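# Seat base on belt and clip front cover on

## Task

Put the base down so it lies flat on the conveyor belt, then press the front cover onto it until it clips in place. None of the cover's tongues or end guides may end up bent or broken, and every completed unit has to stay on the belt.

## Robot and tools

Robot: two arms. left_arm carries a five-finger left hand and right_arm a five-finger right hand; the left hand is the mirror of the right. Cameras: cam_high, cam_low, cam_left_wrist, cam_right_wrist, each 672x504 pixels.

Frames. The scene frame has its origin on the table top, halfway between the nominal arm bases, with +z up, +x pointing out over the table and left_arm on the +y side. Image left and right do not match these names. Calibrated bases: left_arm at (+0.029, +0.299, +0.036) m, quat_wxyz (+1.000, 0, 0, +0.009); right_arm at (-0.015, -0.244, +0.013) m, quat_wxyz (+1.000, 0, 0, +0.016). Each arm's poses, offsets and results use that arm's own base frame. Fixed cameras and the table use the scene frame.

Hand point. This is a point fixed to the palm, about 0.15 m out from the wrist face and 0.05 m in front of the palm. Its +z runs along the straight fingers, which reach 0.06 to 0.07 m past it. Its +y points out of the palm. Its +x runs across the palm away from the thumb on the right hand and toward the thumb on the left. A rigid bracket on the little-finger side of the wrist can strike objects.

Row layout. Every control row has 28 numbers, each in [-1, 1], and both arms must be filled even if only one moves. The order is: left dx, dy, dz, rx, ry, rz; left thumb_turn, thumb_bend, index, middle, ring, little; left force_limit, speed. Then the same 14 for the right arm. dx to rz are offsets, not poses. They are measured from that arm's Hand target as it was when the action or call began, along the arm's base axes. 1.0 equals 0.6 m for dx, dy, dz and 180 degrees for rx, ry, rz. rx, ry, rz form a single rotation vector about the Hand target's position. Rows within one action do not add up; each counts from the same start. A later action counts again from the new Hand target, so sending the same offset twice moves the arm twice. Six zeros re-request the current Hand target. Commanded turns are clipped to within 40 degrees of the measured orientation.

Finger numbers: -1 means open (thumb beside the palm or straight, fingers straight) and +1 means closed (thumb across the palm or fully bent, fingers curled). The thumb turned across the palm with the fingers closing can grip things about 0.035 to 0.065 m thick, or a handle down to about 0.025 m. force_limit maps -1 to about 0 N and +1 to 10 N at the fingertip (15 N on the two thumb motors). speed rises from near zero at -1 to full at +0.48 and stays full above that. For a soft grip, close with speed at -0.94 or below. None of the eight hand numbers means no change. To keep a hand as it is, resend the eight numbers from its last executed row. If nothing has been sent to that hand yet in the scene, use its hand_measured values followed by hand_force_limit and hand_speed. To grip harder, raise force_limit and also send a target closed further than hand_measured. To loosen, send a target more open than hand_measured.

Tools.
execute_actions(actions, cameras): actions is a list of actions. Each action is up to 15 rows, one per 1/30 s step. A shorter action repeats its last row until 15 steps are filled. Pass an empty list to get images. Without images, add names to cameras, or use ["all"].
move(target, speed, blend, blocking, cameras): target is one 28-number row or a list of up to 15 rows. Every row in the list is an offset from the same starting Hand targets. The arms travel in straight lines and finish together, within 10 s at most. speed is in m/s, from 0.002 to 4.3, default 0.25; it can be one number or one per target. blend is a corner radius in m; 0 means stop at each target. With blocking=false the result returns early while the arms keep moving. The path does not avoid obstacles or the other arm.
wait(seconds): runs the scene for 0 to 10 s while each arm holds its last command.
stop(): brakes a running move.
zoom_image(camera, region): region is [x0, y0, x1, y1] in pixels of that camera's newest image, at most 504 by 504.
show_instructions(): shows the scene's reference pages.
finished_scene(scene): ends scene 1 or 2; this cannot be undone.

Results. end_effector_position (m) and end_effector_quat_wxyz are in the arm's base frame. Hand target is the last commanded pose after clipping. The hand point often stops 1 to 5 cm short, usually low; this is not by itself a sign of contact. If the gap matters, send the shortfall as an offset. hand_measured, hand_stopped_by (moving, target, force, stalled, fault) and hand_load_n each give six values in the motor order above. A positive load means the finger is being pushed open, and a load near 0 can mean the grip is lost. The move: line gives the outcome (done, off_target, moving, held, fault) and limits=paced or limits=held. Joint torques include the arm's own weight. MOTOR HOT appears at 85 °C; at 100 °C that arm faults and drops.

Avoid: dropping parts or releasing them while they move, and fast impacts on the table, fixtures or heavy items. Do not let the arms touch or squeeze each other, and do not close a hand on the other hand's fingers. Do not route a path close past an arm's own base; go around it. Do not overload the fingers by pulling, twisting or swinging loads. Do not push anything out of the work area. Avoid long straight-arm holds, which heat the motors. A faster move or a target set deeper past the contact point pushes harder.

Each tool is called after "Call:" as name([rows], argument=value, ...), one row to a line, values as JSON.

Reference images:

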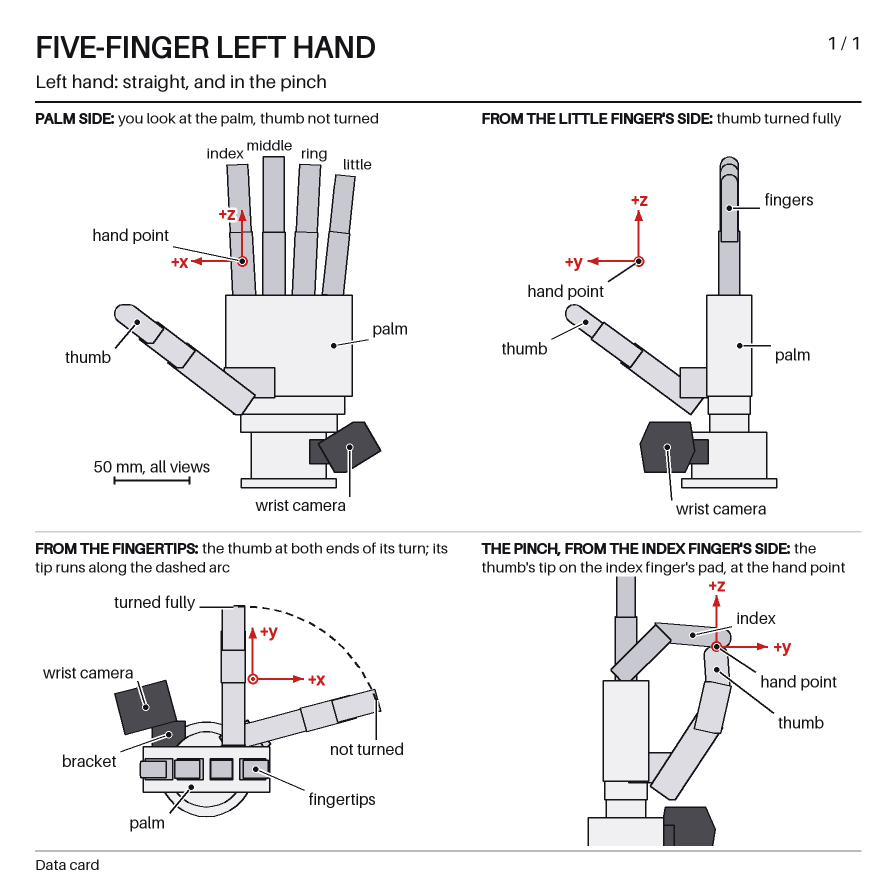

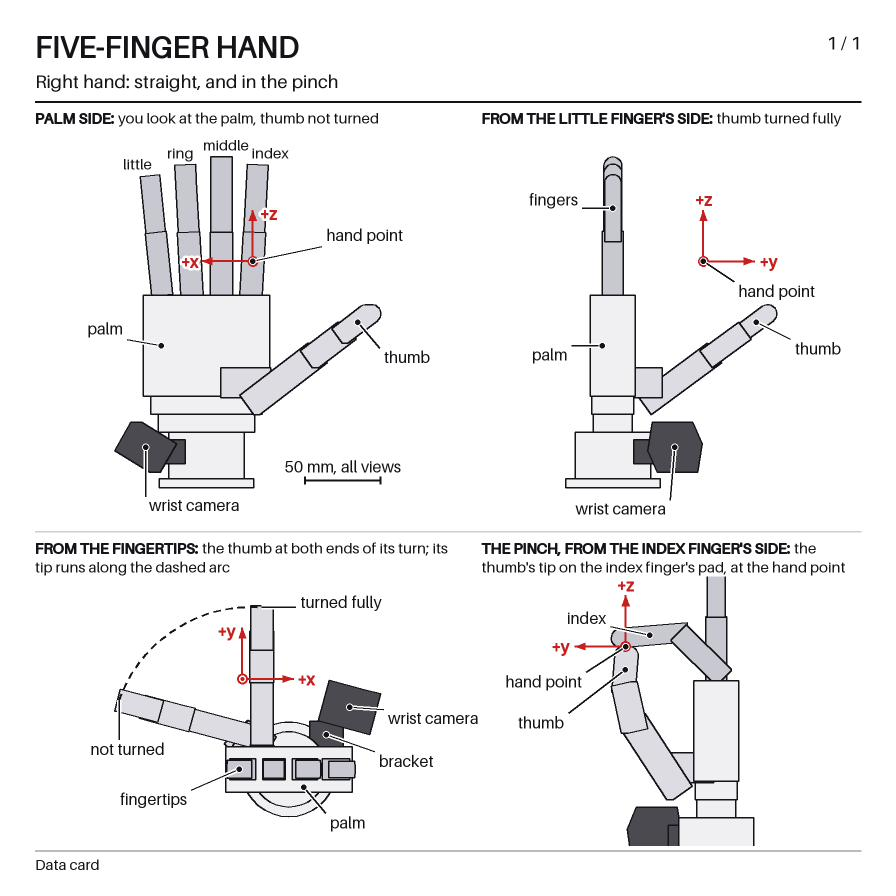

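## Session

Call:
execute_actions(actions=[])

Scene clock: 0.00 s.
left_arm: end_effector_position=(+0.0768, +0.2419, +0.1315) hand_measured=(-1.000, -1.000, -1.000, -1.000, -1.000, -1.000) hand_load_n=(+0.0, +0.0, +0.0, +0.0, +0.0, +0.0) hand_stopped_by=(target, target, target, target, target, target) hand_force_limit=0.00 hand_speed=-0.80 end_effector_quat_wxyz=(-0.130, -0.254, +0.856, +0.431) | right_arm: end_effector_position=(+0.3344, -0.2692, +0.2701) hand_measured=(-1.000, -1.000, -1.000, -1.000, -1.000, -1.000) hand_load_n=(+0.0, +0.0, +0.0, +0.0, +0.0, +0.0) hand_stopped_by=(target, target, target, target, target, target) hand_force_limit=0.00 hand_speed=-0.80 end_effector_quat_wxyz=(+0.485, -0.334, +0.541, -0.601)
Joint positions: left_arm=[0.443 1.187 0.521 -1.089 -0.922 1.344] | right_arm=[-1.063 1.044 0.421 0.877 -0.708 0.294]
Joint velocities: within noise
Joint torques (N m): no reading
Motor temperatures (°C): left_arm=[31 23 25 22 18 21] | right_arm=[29 24 27 22 20 21]
Heat: left arm: hottest waist 31 °C; right arm: hottest waist 29 °C.
Hand target: left_arm +0.0840, +0.2454, +0.1372; -0.119, -0.260, +0.855, +0.433 | right_arm +0.3366, -0.2730, +0.2807; +0.484, -0.335, +0.533, -0.608

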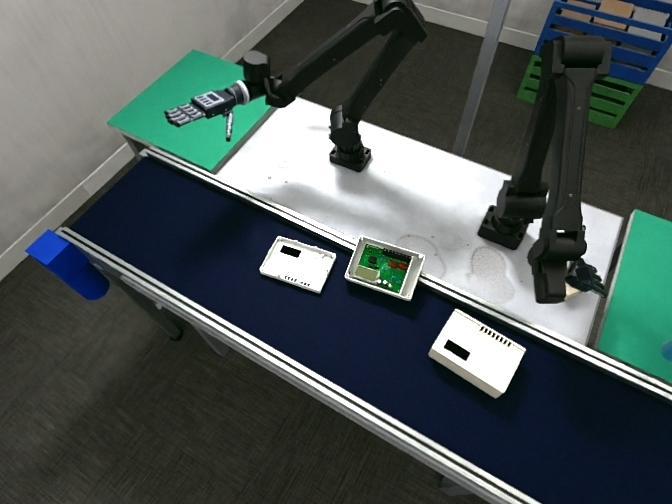

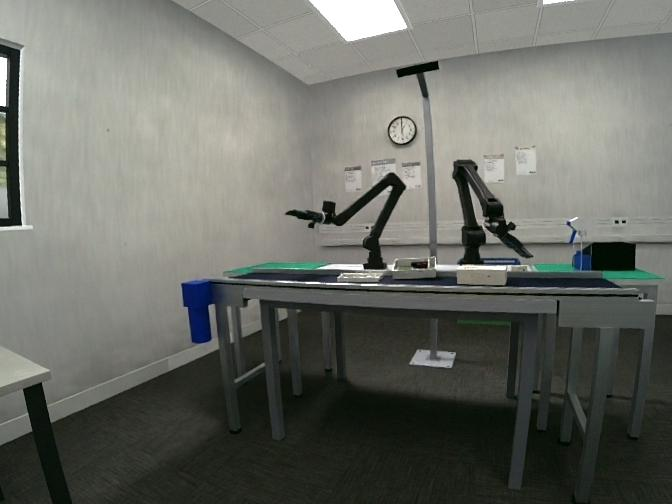

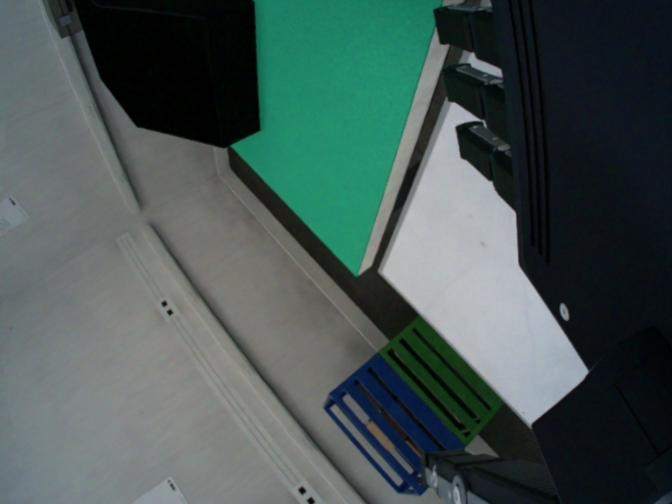

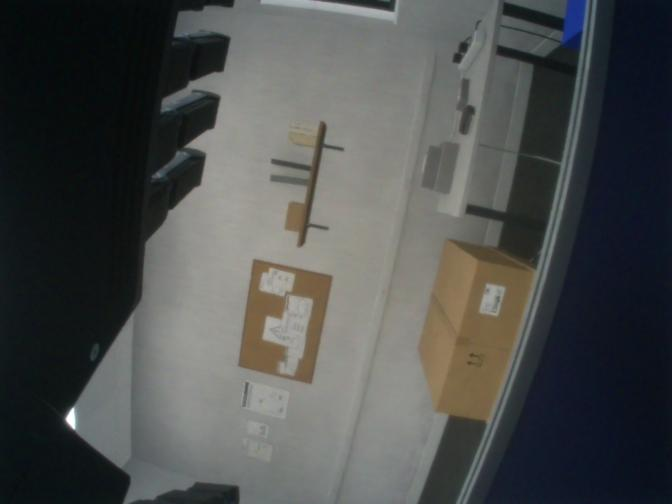

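Call:
zoom_image(camera="cam_high", region=[230, 210, 430, 360])

Call:
zoom_image(camera="cam_high", region=[400, 270, 560, 420])

Call:
zoom_image(camera="cam_low", region=[320, 230, 540, 310])

Scaled by 2.520 from the camera's 672x504 image, which has a finer 960x720 frame.

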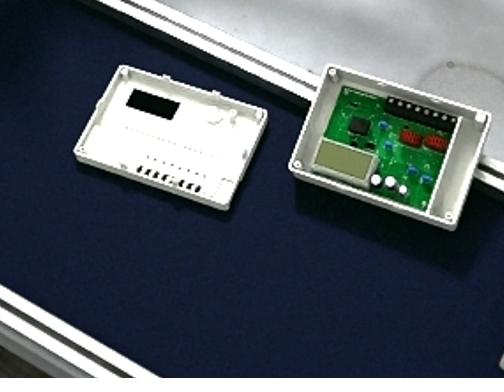

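Scaled by 3.150 from the camera's 672x504 image, which has a finer 960x720 frame.

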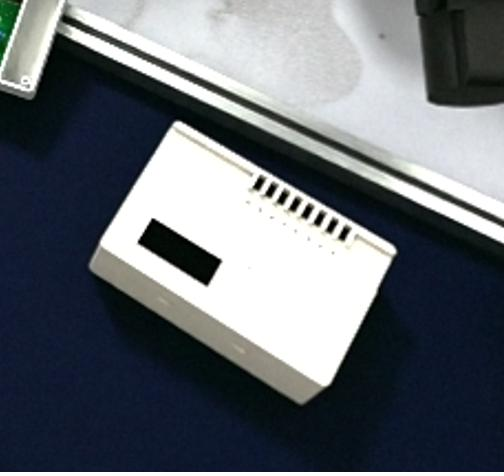

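Scaled by 2.291 from the camera's 672x504 image, which has a finer 960x720 frame.

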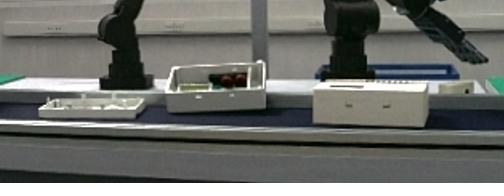

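Call:
zoom_image(camera="cam_low", region=[325, 245, 455, 295])

Call:
zoom_image(camera="cam_high", region=[340, 220, 430, 310])

Call:
zoom_image(camera="cam_high", region=[250, 225, 345, 300])

Scaled by 3.877 from the camera's 672x504 image, which has a finer 960x720 frame.

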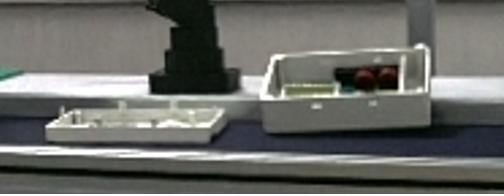

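Scaled by 5.600 from the camera's 672x504 image, which has a finer 960x720 frame.

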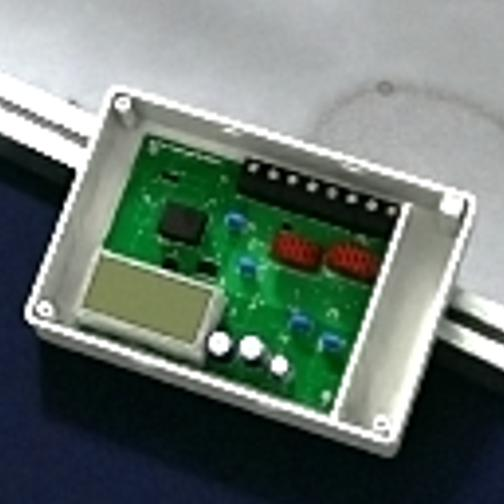

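Scaled by 5.305 from the camera's 672x504 image, which has a finer 960x720 frame.

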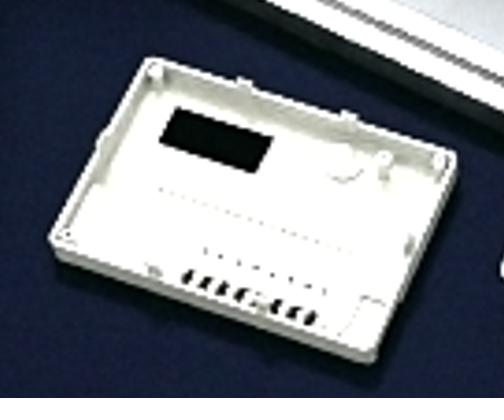

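Call:
move([
  [0.36,0.008,0.272,-0.08,-0.13,0.14,-1,-1,-1,-1,-1,-1,0,-0.8, 0.09,0.29,0.06,0.032,0.283,0.051,-1,-1,-1,-1,-1,-1,0,-0.8],
  [0.477,-0.575,0.272,-0.152,-0.267,0.288,-1,-1,-1,-1,-1,-1,0,-0.8, 0.18,0.578,0.06,0.0643,0.566,0.1027,-1,-1,-1,-1,-1,-1,0,-0.8],
], blend=[0.05,0], cameras=["all"])

Scene clock: 60.33 s.
left_arm: end_effector_position=(+0.3582, -0.0940, +0.2815) hand_measured=(-1.000, -1.000, -1.000, -1.000, -1.000, -1.000) hand_load_n=(+0.0, +0.0, +0.0, -0.5, +0.0, +0.0) hand_stopped_by=(target, target, target, target, target, target) hand_force_limit=0.00 hand_speed=-0.80 end_effector_quat_wxyz=(+0.008, +0.704, -0.710, -0.007) | right_arm: end_effector_position=(+0.4370, +0.0680, +0.3046) hand_measured=(-1.000, -1.000, -1.000, -1.000, -1.000, -1.000) hand_load_n=(+0.0, +0.0, +0.0, +0.0, +0.0, +0.0) hand_stopped_by=(target, target, target, target, target, target) hand_force_limit=0.00 hand_speed=-0.80 end_effector_quat_wxyz=(-0.033, +0.706, -0.707, +0.023)
Joint positions: left_arm=[-0.148 1.463 1.552 -1.68 0.004 -0.138] | right_arm=[0.072 1.601 1.784 -1.673 -0.008 0.074]
Joint torques (N m): left_arm=[-2.2 -10.7 13.74 -0.21 0.03 -0.24] | right_arm=[1.49 -10.23 12.15 -0.87 -0.17 0.1]
Motor temperatures (°C): left_arm=[30 24 29 22 19 21] | right_arm=[29 24 34 22 20 21]
Heat: left arm: hottest waist 30 °C; right arm: hottest elbow 34 °C.
Hand target: left_arm +0.3701, -0.0996, +0.3005; +0.001, +0.706, -0.708, -0.001 | right_arm +0.4446, +0.0738, +0.3168; -0.001, +0.707, -0.707, +0.000
Off the commanded pose: left_arm 0.023 m, 1 deg | right_arm 0.015 m, 4 deg.
joint sent to its limit (left arm) — joint 4 (wrist pitch), lower limit. The joint targets still meet the commanded pose.
joint sent to its limit (right arm) — joint 4 (wrist pitch), lower limit. The joint targets are off in orientation, not in position.
move: off_target (left_arm, right_arm)

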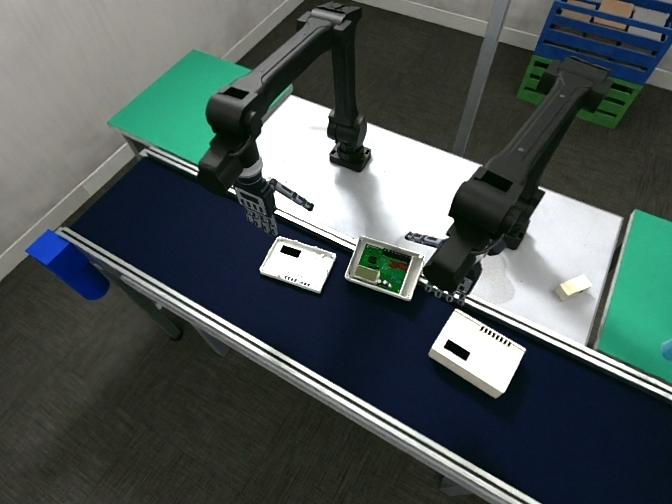

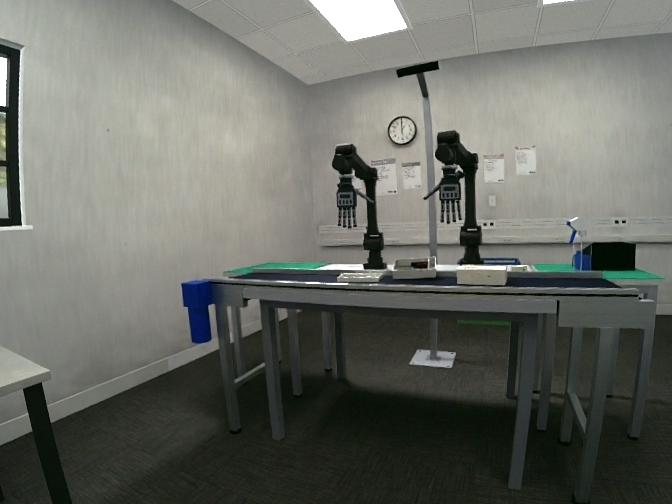

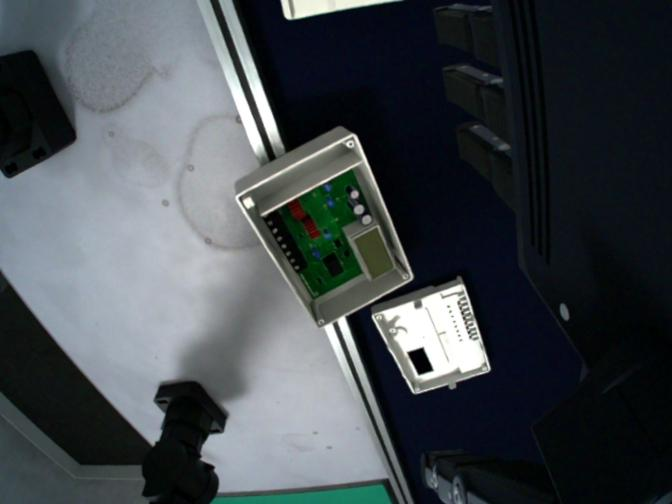

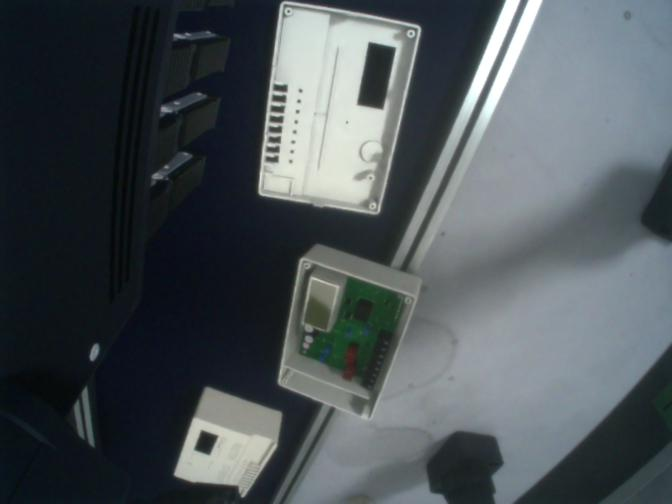

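Call:
zoom_image(camera="cam_right_wrist", region=[240, 0, 440, 220])

Call:
zoom_image(camera="cam_left_wrist", region=[220, 110, 500, 400])

Call:
zoom_image(camera="cam_left_wrist", region=[360, 270, 500, 400])

Call:
zoom_image(camera="cam_right_wrist", region=[260, 240, 430, 420])

Scaled by 2.291 from the camera's 672x504 image, which has a finer 960x720 frame.

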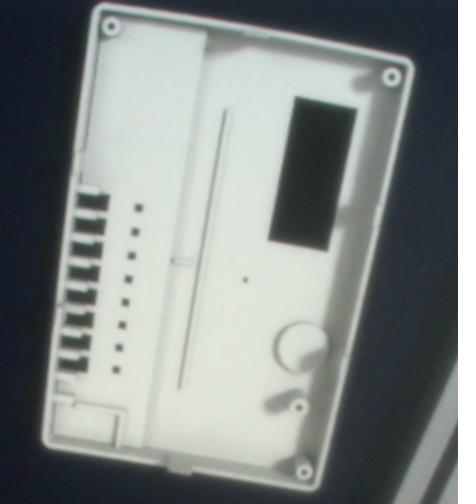

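Scaled by 1.738 from the camera's 672x504 image, which has a finer 960x720 frame.

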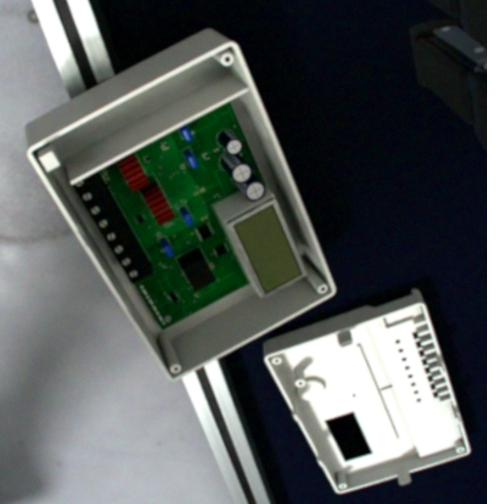

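Scaled by 3.600 from the camera's 672x504 image, which has a finer 960x720 frame.

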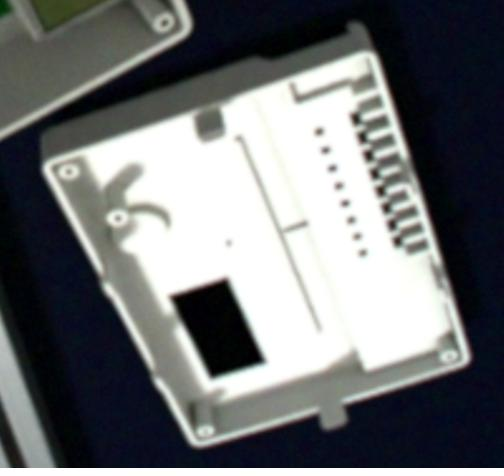

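Scaled by 2.800 from the camera's 672x504 image, which has a finer 960x720 frame.

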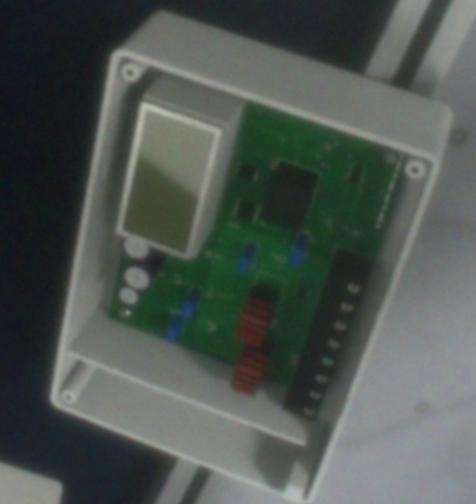

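Call:
move(target=[-0.052,-0.009,-0.078,0,0,0.5,-1,-1,-1,-1,-1,-1,0,-0.8, -0.09,0.163,-0.066,0,0,-0.5,-1,-1,-1,-1,-1,-1,0,-0.8], cameras=["all"])

Scene clock: 102.80 s.
left_arm: end_effector_position=(+0.3390, -0.1018, +0.2495) hand_measured=(-1.000, -1.000, -1.000, -1.000, -1.000, -1.000) hand_load_n=(+0.0, +0.0, +0.0, +0.0, +0.0, +0.5) hand_stopped_by=(target, target, target, target, target, target) hand_force_limit=0.00 hand_speed=-0.80 end_effector_quat_wxyz=(+0.002, +1.000, -0.003, -0.012) | right_arm: end_effector_position=(+0.3912, +0.1662, +0.2744) hand_measured=(-1.000, -1.000, -1.000, -1.000, -1.000, -1.000) hand_load_n=(+0.0, -0.5, +0.0, +0.0, +0.0, +0.0) hand_stopped_by=(target, target, target, target, target, target) hand_force_limit=0.00 hand_speed=-0.80 end_effector_quat_wxyz=(-0.008, +0.002, +1.000, -0.003)
Joint positions: left_arm=[-0.128 1.168 1.201 -1.627 0.006 -1.694] | right_arm=[0.288 1.335 1.41 -1.663 0 1.862]
Joint torques (N m): left_arm=[-2.43 -7.71 8.31 0.53 -0.03 -0.21] | right_arm=[1.96 -7.88 8.01 -0.14 -0.02 0.11]
Motor temperatures (°C): left_arm=[30 25 34 22 18 21] | right_arm=[29 25 39 22 20 21]
Heat: left arm: hottest elbow 34 °C; right arm: hottest elbow 39 °C.
Hand target: left_arm +0.3389, -0.1050, +0.2536; +0.002, +1.000, -0.001, +0.000 | right_arm +0.3907, +0.1715, +0.2773; +0.001, +0.000, +1.000, -0.001
Off the commanded pose: left_arm 0.005 m, 1 deg | right_arm 0.006 m, 1 deg.
move: done

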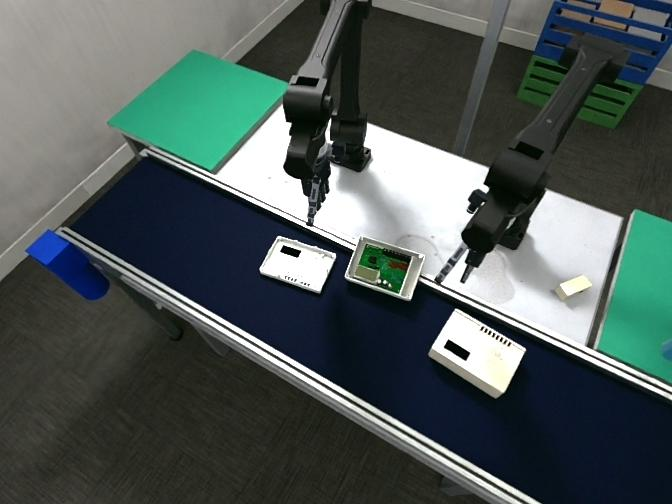

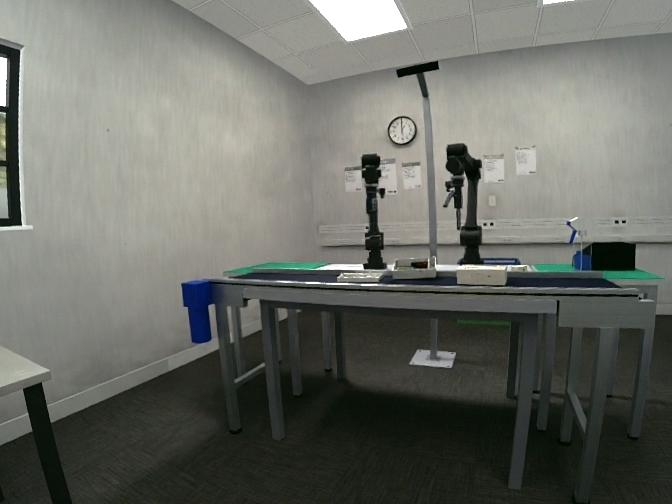

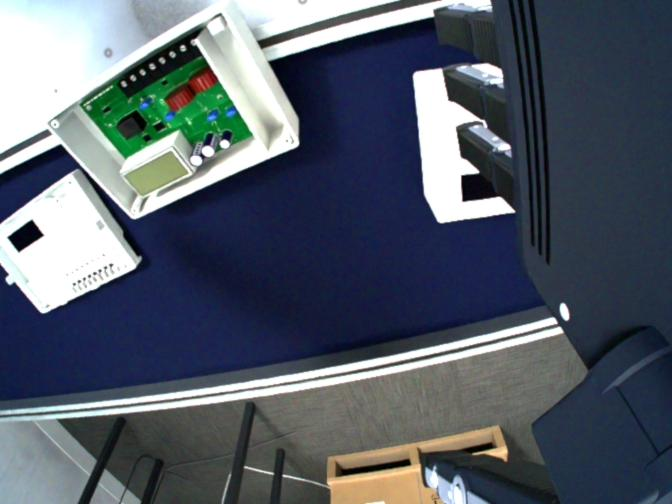

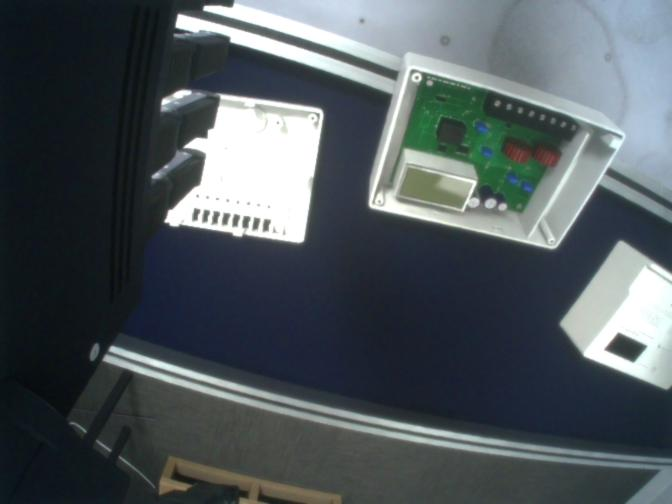

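Call:
move(target=[0.026,0.041,-0.216,0,0,0.028,-1,-1,-1,-1,-1,-1,0,-0.8, 0.058,-0.018,-0.217,0,0,0.023,-1,-1,-1,-1,-1,-1,0,-0.8], speed=0.15, cameras=["all"])

Scene clock: 127.83 s.
left_arm: end_effector_position=(+0.3503, -0.0853, +0.1251) hand_measured=(-1.000, -1.000, -1.000, -1.000, -1.000, -1.000) hand_load_n=(+0.0, +0.0, +0.0, +0.0, +0.0, +0.0) hand_stopped_by=(target, target, target, target, target, target) hand_force_limit=0.00 hand_speed=-0.80 end_effector_quat_wxyz=(+0.003, +1.000, +0.030, -0.003) | right_arm: end_effector_position=(+0.4206, +0.1653, +0.1495) hand_measured=(-1.000, -1.000, -1.000, -1.000, -1.000, -1.000) hand_load_n=(+0.0, +0.0, +0.0, +0.0, -0.5, +0.0) hand_stopped_by=(target, target, target, target, target, target) hand_force_limit=0.00 hand_speed=-0.80 end_effector_quat_wxyz=(-0.002, -0.037, +0.999, -0.001)
Joint positions: left_arm=[-0.081 1.219 0.91 -1.268 0.006 -1.71] | right_arm=[0.258 1.438 1.182 -1.319 0.002 1.755]
Joint torques (N m): left_arm=[-0.79 -6.65 8.05 0.57 -0.04 -0.19] | right_arm=[-0.26 -7.77 7.92 -0.1 -0.07 -0.11]
Heat: left arm: hottest elbow 34 °C; right arm: hottest elbow 36 °C.
Hand target: left_arm +0.3546, -0.0804, +0.1240; +0.002, +0.999, +0.043, +0.000 | right_arm +0.4253, +0.1607, +0.1469; +0.000, -0.036, +0.999, -0.001
Off the commanded pose: left_arm 0.007 m, 2 deg | right_arm 0.007 m, 0 deg.
move: done

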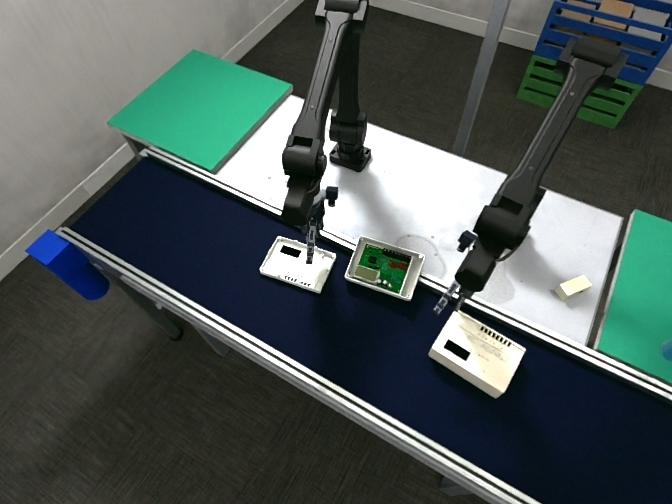

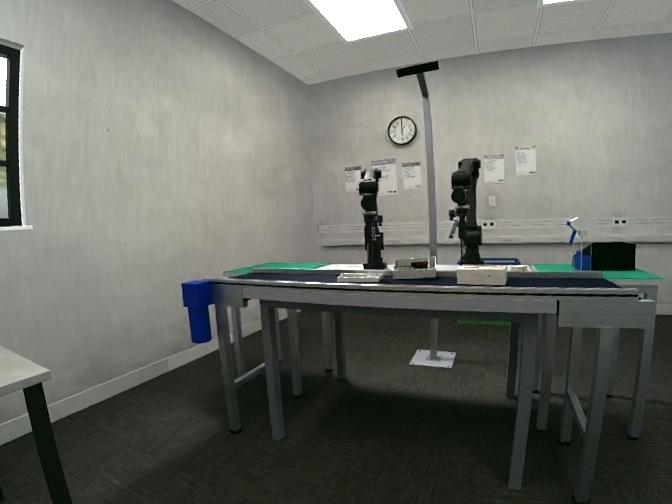

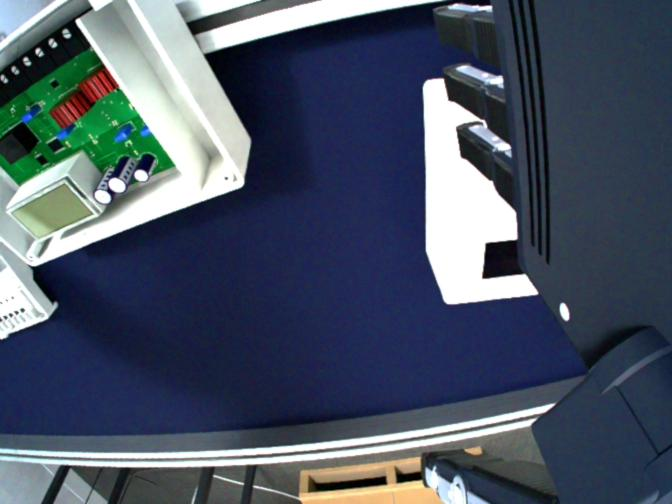

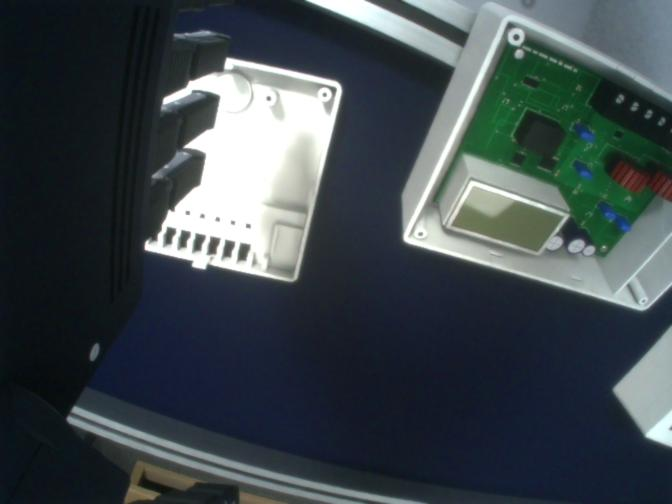

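Call:
move([
  [-0.042,-0.164,0,0,0,0.008,-1,-1,-1,-1,-1,-1,0,-0.8, -0.01,0.155,0,0,0,0.008,-1,-1,-1,-1,-1,-1,0,-0.8],
  [-0.042,-0.164,-0.075,0,0,0.008,-1,-1,-1,-1,-1,-1,0,-0.8, -0.01,0.155,-0.075,0,0,0.008,-1,-1,-1,-1,-1,-1,0,-0.8],
], speed=0.12, cameras=["all"])

Scene clock: 144.77 s.
left_arm: end_effector_position=(+0.3281, -0.1757, +0.0800) hand_measured=(-1.000, -1.000, -1.000, -1.000, -1.000, -1.000) hand_load_n=(+0.0, +0.0, +0.0, +0.0, +0.5, +0.0) hand_stopped_by=(target, target, target, target, target, target) hand_force_limit=0.00 hand_speed=-0.80 end_effector_quat_wxyz=(+0.002, +0.999, +0.053, -0.004) | right_arm: end_effector_position=(+0.4184, +0.2484, +0.1052) hand_measured=(-1.000, -1.000, -1.000, -1.000, -1.000, -1.000) hand_load_n=(+0.0, +0.0, +0.0, +0.0, +0.0, +0.0) hand_stopped_by=(target, target, target, target, target, target) hand_force_limit=0.00 hand_speed=-0.80 end_effector_quat_wxyz=(-0.001, -0.049, +0.999, -0.001)
Joint positions: left_arm=[-0.383 1.26 0.818 -1.133 0.006 -2.06] | right_arm=[0.442 1.544 1.177 -1.207 0.001 1.916]
Joint torques (N m): left_arm=[-2.32 -7.3 7.62 0.57 -0.06 -0.2] | right_arm=[1.55 -8.7 7.62 -0.09 -0.03 0.1]
Heat: left arm: hottest elbow 33 °C; right arm: hottest elbow 35 °C.
Hand target: left_arm +0.3294, -0.1788, +0.0790; +0.002, +0.998, +0.055, +0.000 | right_arm +0.4193, +0.2537, +0.1020; +0.001, -0.048, +0.999, -0.001
Off the commanded pose: left_arm 0.004 m, 0 deg | right_arm 0.006 m, 0 deg.
move: done

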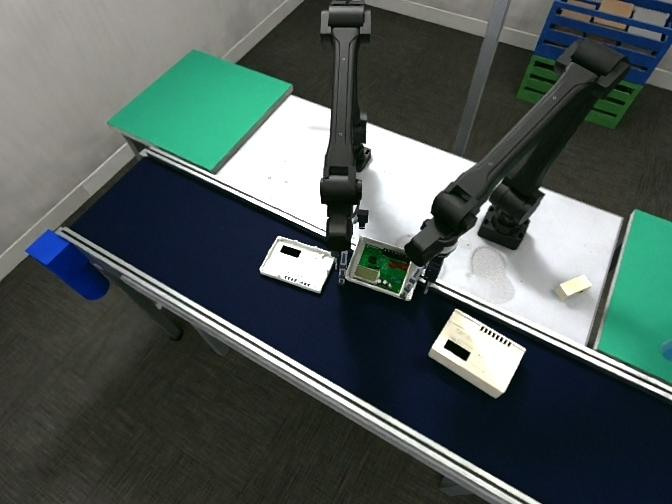

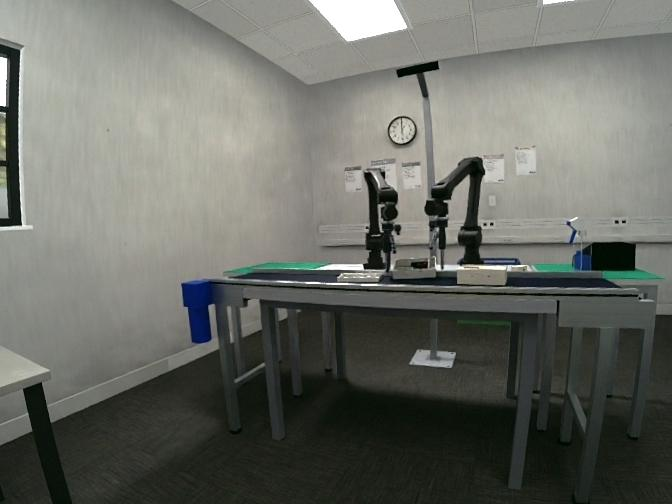

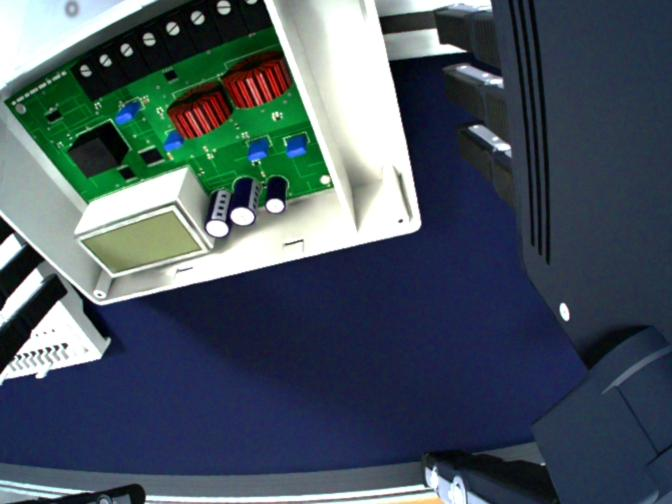

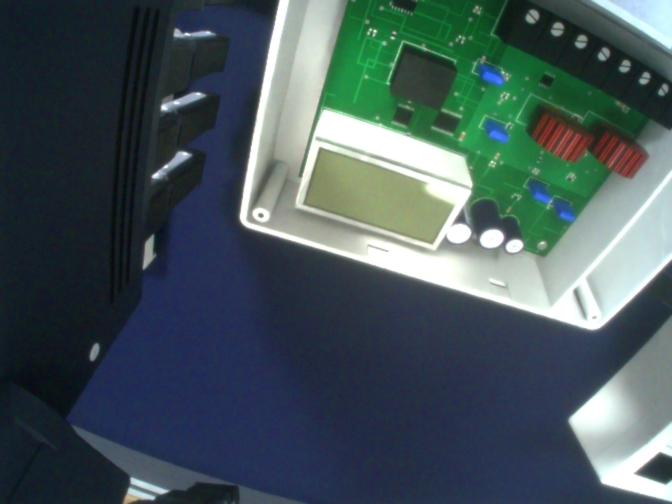

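Call:
move(target=[0,0,-0.05,0,0,0,-1,-1,-1,-1,-1,-1,0,-0.8, 0.0117,0,-0.05,0,0,0,-1,-1,-1,-1,-1,-1,0,-0.8], speed=0.05, cameras=["cam_left_wrist","cam_right_wrist"])

Scene clock: 152.83 s.
left_arm: end_effector_position=(+0.3285, -0.1758, +0.0638) hand_measured=(-1.000, -1.000, -1.000, -1.000, -1.000, -1.000) hand_load_n=(+0.0, +0.0, +0.0, +0.0, +0.5, +0.0) hand_stopped_by=(target, target, target, target, target, target) hand_force_limit=0.00 hand_speed=-0.80 end_effector_quat_wxyz=(+0.003, +0.999, +0.053, -0.001) | right_arm: end_effector_position=(+0.4246, +0.2513, +0.0788) hand_measured=(-1.000, -1.000, -1.000, -1.000, -1.000, -1.000) hand_load_n=(+0.0, +0.0, +0.0, +0.0, +0.0, +0.0) hand_stopped_by=(target, target, target, target, target, target) hand_force_limit=0.00 hand_speed=-0.80 end_effector_quat_wxyz=(+0.000, -0.049, +0.999, +0.000)
Joint positions: left_arm=[-0.383 1.281 0.787 -1.076 0.006 -2.06] | right_arm=[0.442 1.586 1.151 -1.135 0.001 1.916]
Joint torques (N m): left_arm=[-2.26 -5.3 5.79 2 -0.06 -0.2] | right_arm=[1.14 -8.7 7.15 0.12 -0.03 0.04]
Heat: left arm: hottest elbow 33 °C; right arm: hottest elbow 35 °C.
Hand target: left_arm +0.3295, -0.1789, +0.0491; +0.002, +0.998, +0.055, +0.000 | right_arm +0.4263, +0.2537, +0.0720; +0.001, -0.048, +0.999, -0.001
Off the commanded pose: left_arm 0.015 m, 0 deg | right_arm 0.007 m, 0 deg.
move: off_target (left_arm)
Images, in order (width x height): cam_left_wrist 672x504, cam_right_wrist 672x504.

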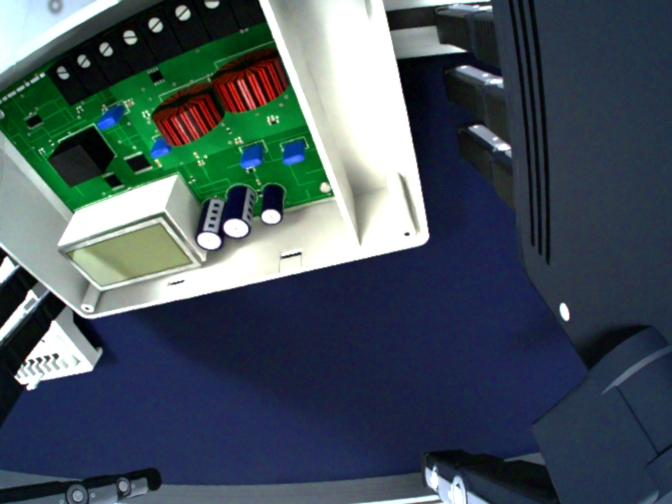

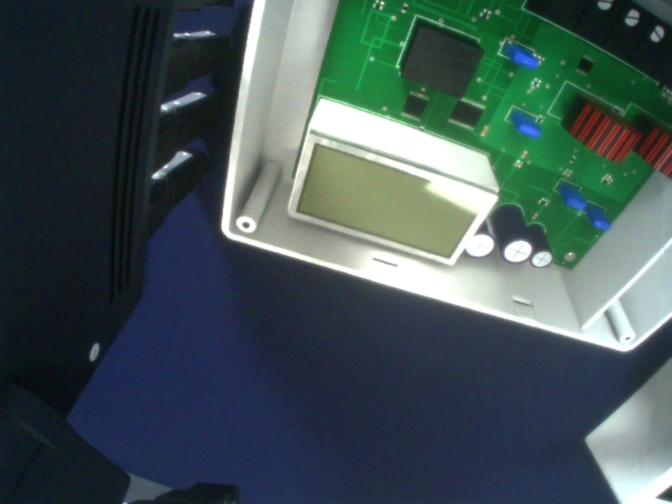

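Call:
move([
  [0,0,0.037,0,0,0,-1,-1,-1,-1,-1,-1,0,-0.8, 0,0,0.02,0,0,0,-1,-1,-1,-1,-1,-1,0,-0.8],
  [0.038,0,0.037,0,0,0,-1,-1,-1,-1,-1,-1,0,-0.8, 0.038,0,0.02,0,0,0,-1,-1,-1,-1,-1,-1,0,-0.8],
  [0.038,0,0.0,0,0,0,-1,-1,-1,-1,-1,-1,0,-0.8, 0.038,0,0.0,0,0,0,-1,-1,-1,-1,-1,-1,0,-0.8],
], speed=0.06, cameras=["cam_left_wrist","cam_right_wrist"])

Scene clock: 159.87 s.
left_arm: end_effector_position=(+0.3314, -0.1753, +0.0613) hand_measured=(-1.000, -1.000, -1.000, -1.000, -1.000, -1.000) hand_load_n=(+0.0, +0.0, +0.0, +0.0, +0.5, +0.0) hand_stopped_by=(target, target, target, target, target, target) hand_force_limit=0.00 hand_speed=-0.80 end_effector_quat_wxyz=(-0.003, +0.998, +0.055, -0.015) | right_arm: end_effector_position=(+0.4265, +0.2512, +0.0768) hand_measured=(-1.000, -1.000, -1.000, -1.000, -1.000, -1.000) hand_load_n=(+0.0, +0.0, +0.0, +0.5, +0.0, +0.0) hand_stopped_by=(target, target, target, target, target, target) hand_force_limit=0.00 hand_speed=-0.80 end_effector_quat_wxyz=(-0.014, -0.050, +0.999, -0.006)
Joint positions: left_arm=[-0.379 1.311 0.811 -1.101 0.006 -2.06] | right_arm=[0.44 1.611 1.179 -1.169 0.001 1.911]
Joint torques (N m): left_arm=[-0.73 -3.84 8.21 2.97 -0.09 0.09] | right_arm=[-0.32 -7.53 9.88 0.9 -0.02 -0.11]
Heat: left arm: hottest elbow 33 °C; right arm: hottest elbow 35 °C.
Hand target: left_arm +0.3522, -0.1789, +0.0491; +0.002, +0.998, +0.055, +0.000 | right_arm +0.4491, +0.2536, +0.0719; +0.000, -0.048, +0.999, -0.001
Off the commanded pose: left_arm 0.024 m, 2 deg | right_arm 0.023 m, 2 deg.
move: off_target (left_arm, right_arm)
Images, in order (width x height): cam_left_wrist 672x504, cam_right_wrist 672x504.

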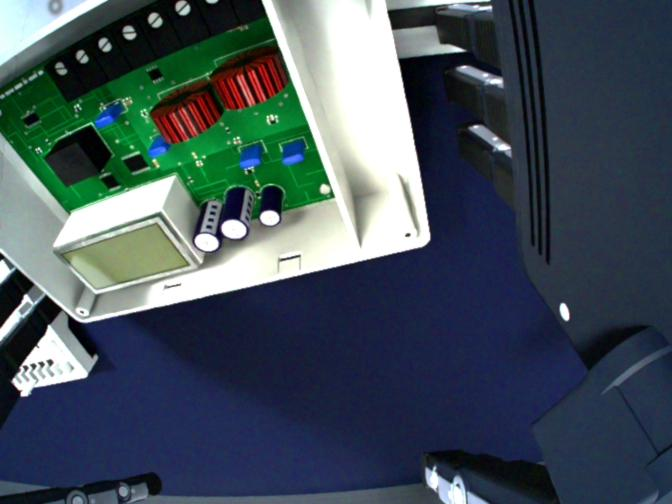

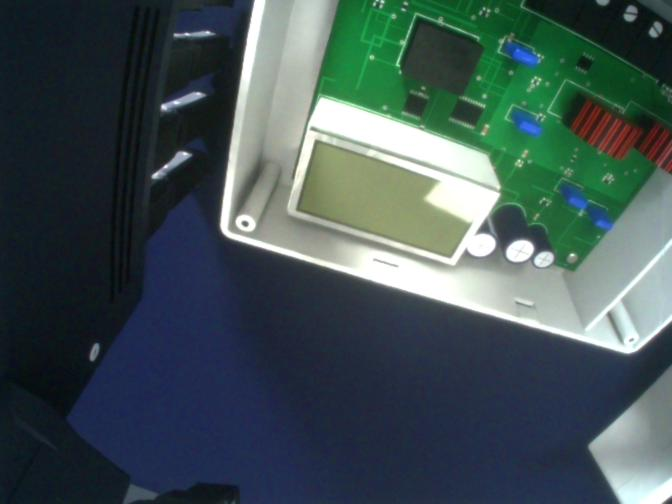

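Call:
move([
  [-0.038,0,0.08,0,0,0,-1,-1,-1,-1,-1,-1,0,-0.8, -0.038,0,0.08,0,0,0,-1,-1,-1,-1,-1,-1,0,-0.8],
], speed=0.06, cameras=["cam_left_wrist","cam_right_wrist"])

Scene clock: 163.60 s.
left_arm: end_effector_position=(+0.3166, -0.1706, +0.0780) hand_measured=(-1.000, -1.000, -1.000, -1.000, -1.000, -1.000) hand_load_n=(+0.0, +0.0, +0.0, +0.0, +0.0, +0.0) hand_stopped_by=(target, target, target, target, target, target) hand_force_limit=0.00 hand_speed=-0.80 end_effector_quat_wxyz=(-0.007, +0.998, +0.053, -0.020) | right_arm: end_effector_position=(+0.4148, +0.2457, +0.1016) hand_measured=(-1.000, -1.000, -1.000, -1.000, -1.000, -1.000) hand_load_n=(+0.0, -0.5, +0.0, +0.0, +0.0, +0.0) hand_stopped_by=(target, target, target, target, target, target) hand_force_limit=0.00 hand_speed=-0.80 end_effector_quat_wxyz=(-0.016, -0.050, +0.999, -0.007)
Joint positions: left_arm=[-0.383 1.253 0.811 -1.17 0.005 -2.06] | right_arm=[0.44 1.557 1.185 -1.234 0.001 1.911]
Joint torques (N m): left_arm=[-2.37 -8.06 11.02 -0.29 0 -0.2] | right_arm=[1.2 -9.93 11 -1.03 -0.07 0.09]
Heat: left arm: hottest elbow 33 °C; right arm: hottest elbow 35 °C.
Hand target: left_arm +0.3294, -0.1787, +0.0969; +0.001, +0.998, +0.055, +0.000 | right_arm +0.4263, +0.2536, +0.1198; +0.000, -0.048, +0.999, -0.001
Off the commanded pose: left_arm 0.024 m, 2 deg | right_arm 0.023 m, 2 deg.
move: off_target (left_arm, right_arm)
Images, in order (width x height): cam_left_wrist 672x504, cam_right_wrist 672x504.

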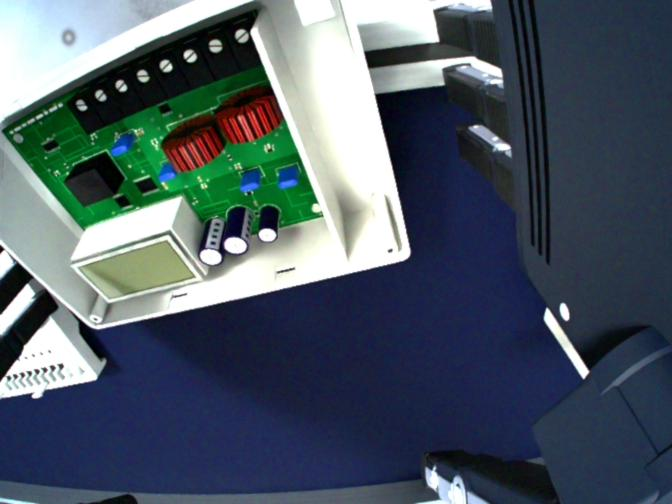

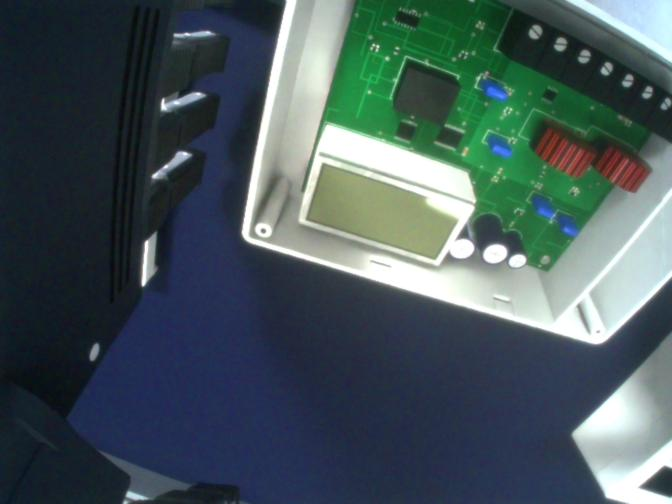

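Call:
move(target=[0.054,-0.01,0,0,0,0,-1,-1,-1,-1,-1,-1,0,-0.8, 0.053,0,0,0,0,0,-1,-1,-1,-1,-1,-1,0,-0.8], speed=0.1)

Scene clock: 167.10 s.
left_arm: end_effector_position=(+0.3377, -0.1791, +0.0783) hand_measured=(-1.000, -1.000, -1.000, -1.000, -1.000, -1.000) hand_load_n=(+0.5, +0.0, +0.0, +0.0, +0.0, +0.0) hand_stopped_by=(target, target, target, target, target, target) hand_force_limit=0.00 hand_speed=-0.80 end_effector_quat_wxyz=(-0.008, +0.998, +0.053, -0.023) | right_arm: end_effector_position=(+0.4431, +0.2540, +0.1096) hand_measured=(-1.000, -1.000, -1.000, -1.000, -1.000, -1.000) hand_load_n=(+0.0, +0.0, +0.0, +0.0, +0.0, +0.0) hand_stopped_by=(target, target, target, target, target, target) hand_force_limit=0.00 hand_speed=-0.80 end_effector_quat_wxyz=(-0.008, -0.049, +0.999, -0.004)
Joint positions: left_arm=[-0.383 1.319 0.871 -1.17 0.005 -2.06] | right_arm=[0.43 1.611 1.27 -1.248 0.002 1.902]
Joint torques (N m): left_arm=[-0.91 -7.24 12.56 0.14 -0.04 0.03] | right_arm=[-0.15 -9.64 11.3 -0.98 -0.03 -0.11]
Heat: left arm: hottest elbow 33 °C; right arm: hottest elbow 35 °C.
Hand target: left_arm +0.3618, -0.1847, +0.0969; +0.001, +0.998, +0.055, +0.000 | right_arm +0.4582, +0.2537, +0.1200; +0.001, -0.048, +0.999, -0.001
Off the commanded pose: left_arm 0.031 m, 3 deg | right_arm 0.018 m, 1 deg.
move: off_target (left_arm, right_arm)


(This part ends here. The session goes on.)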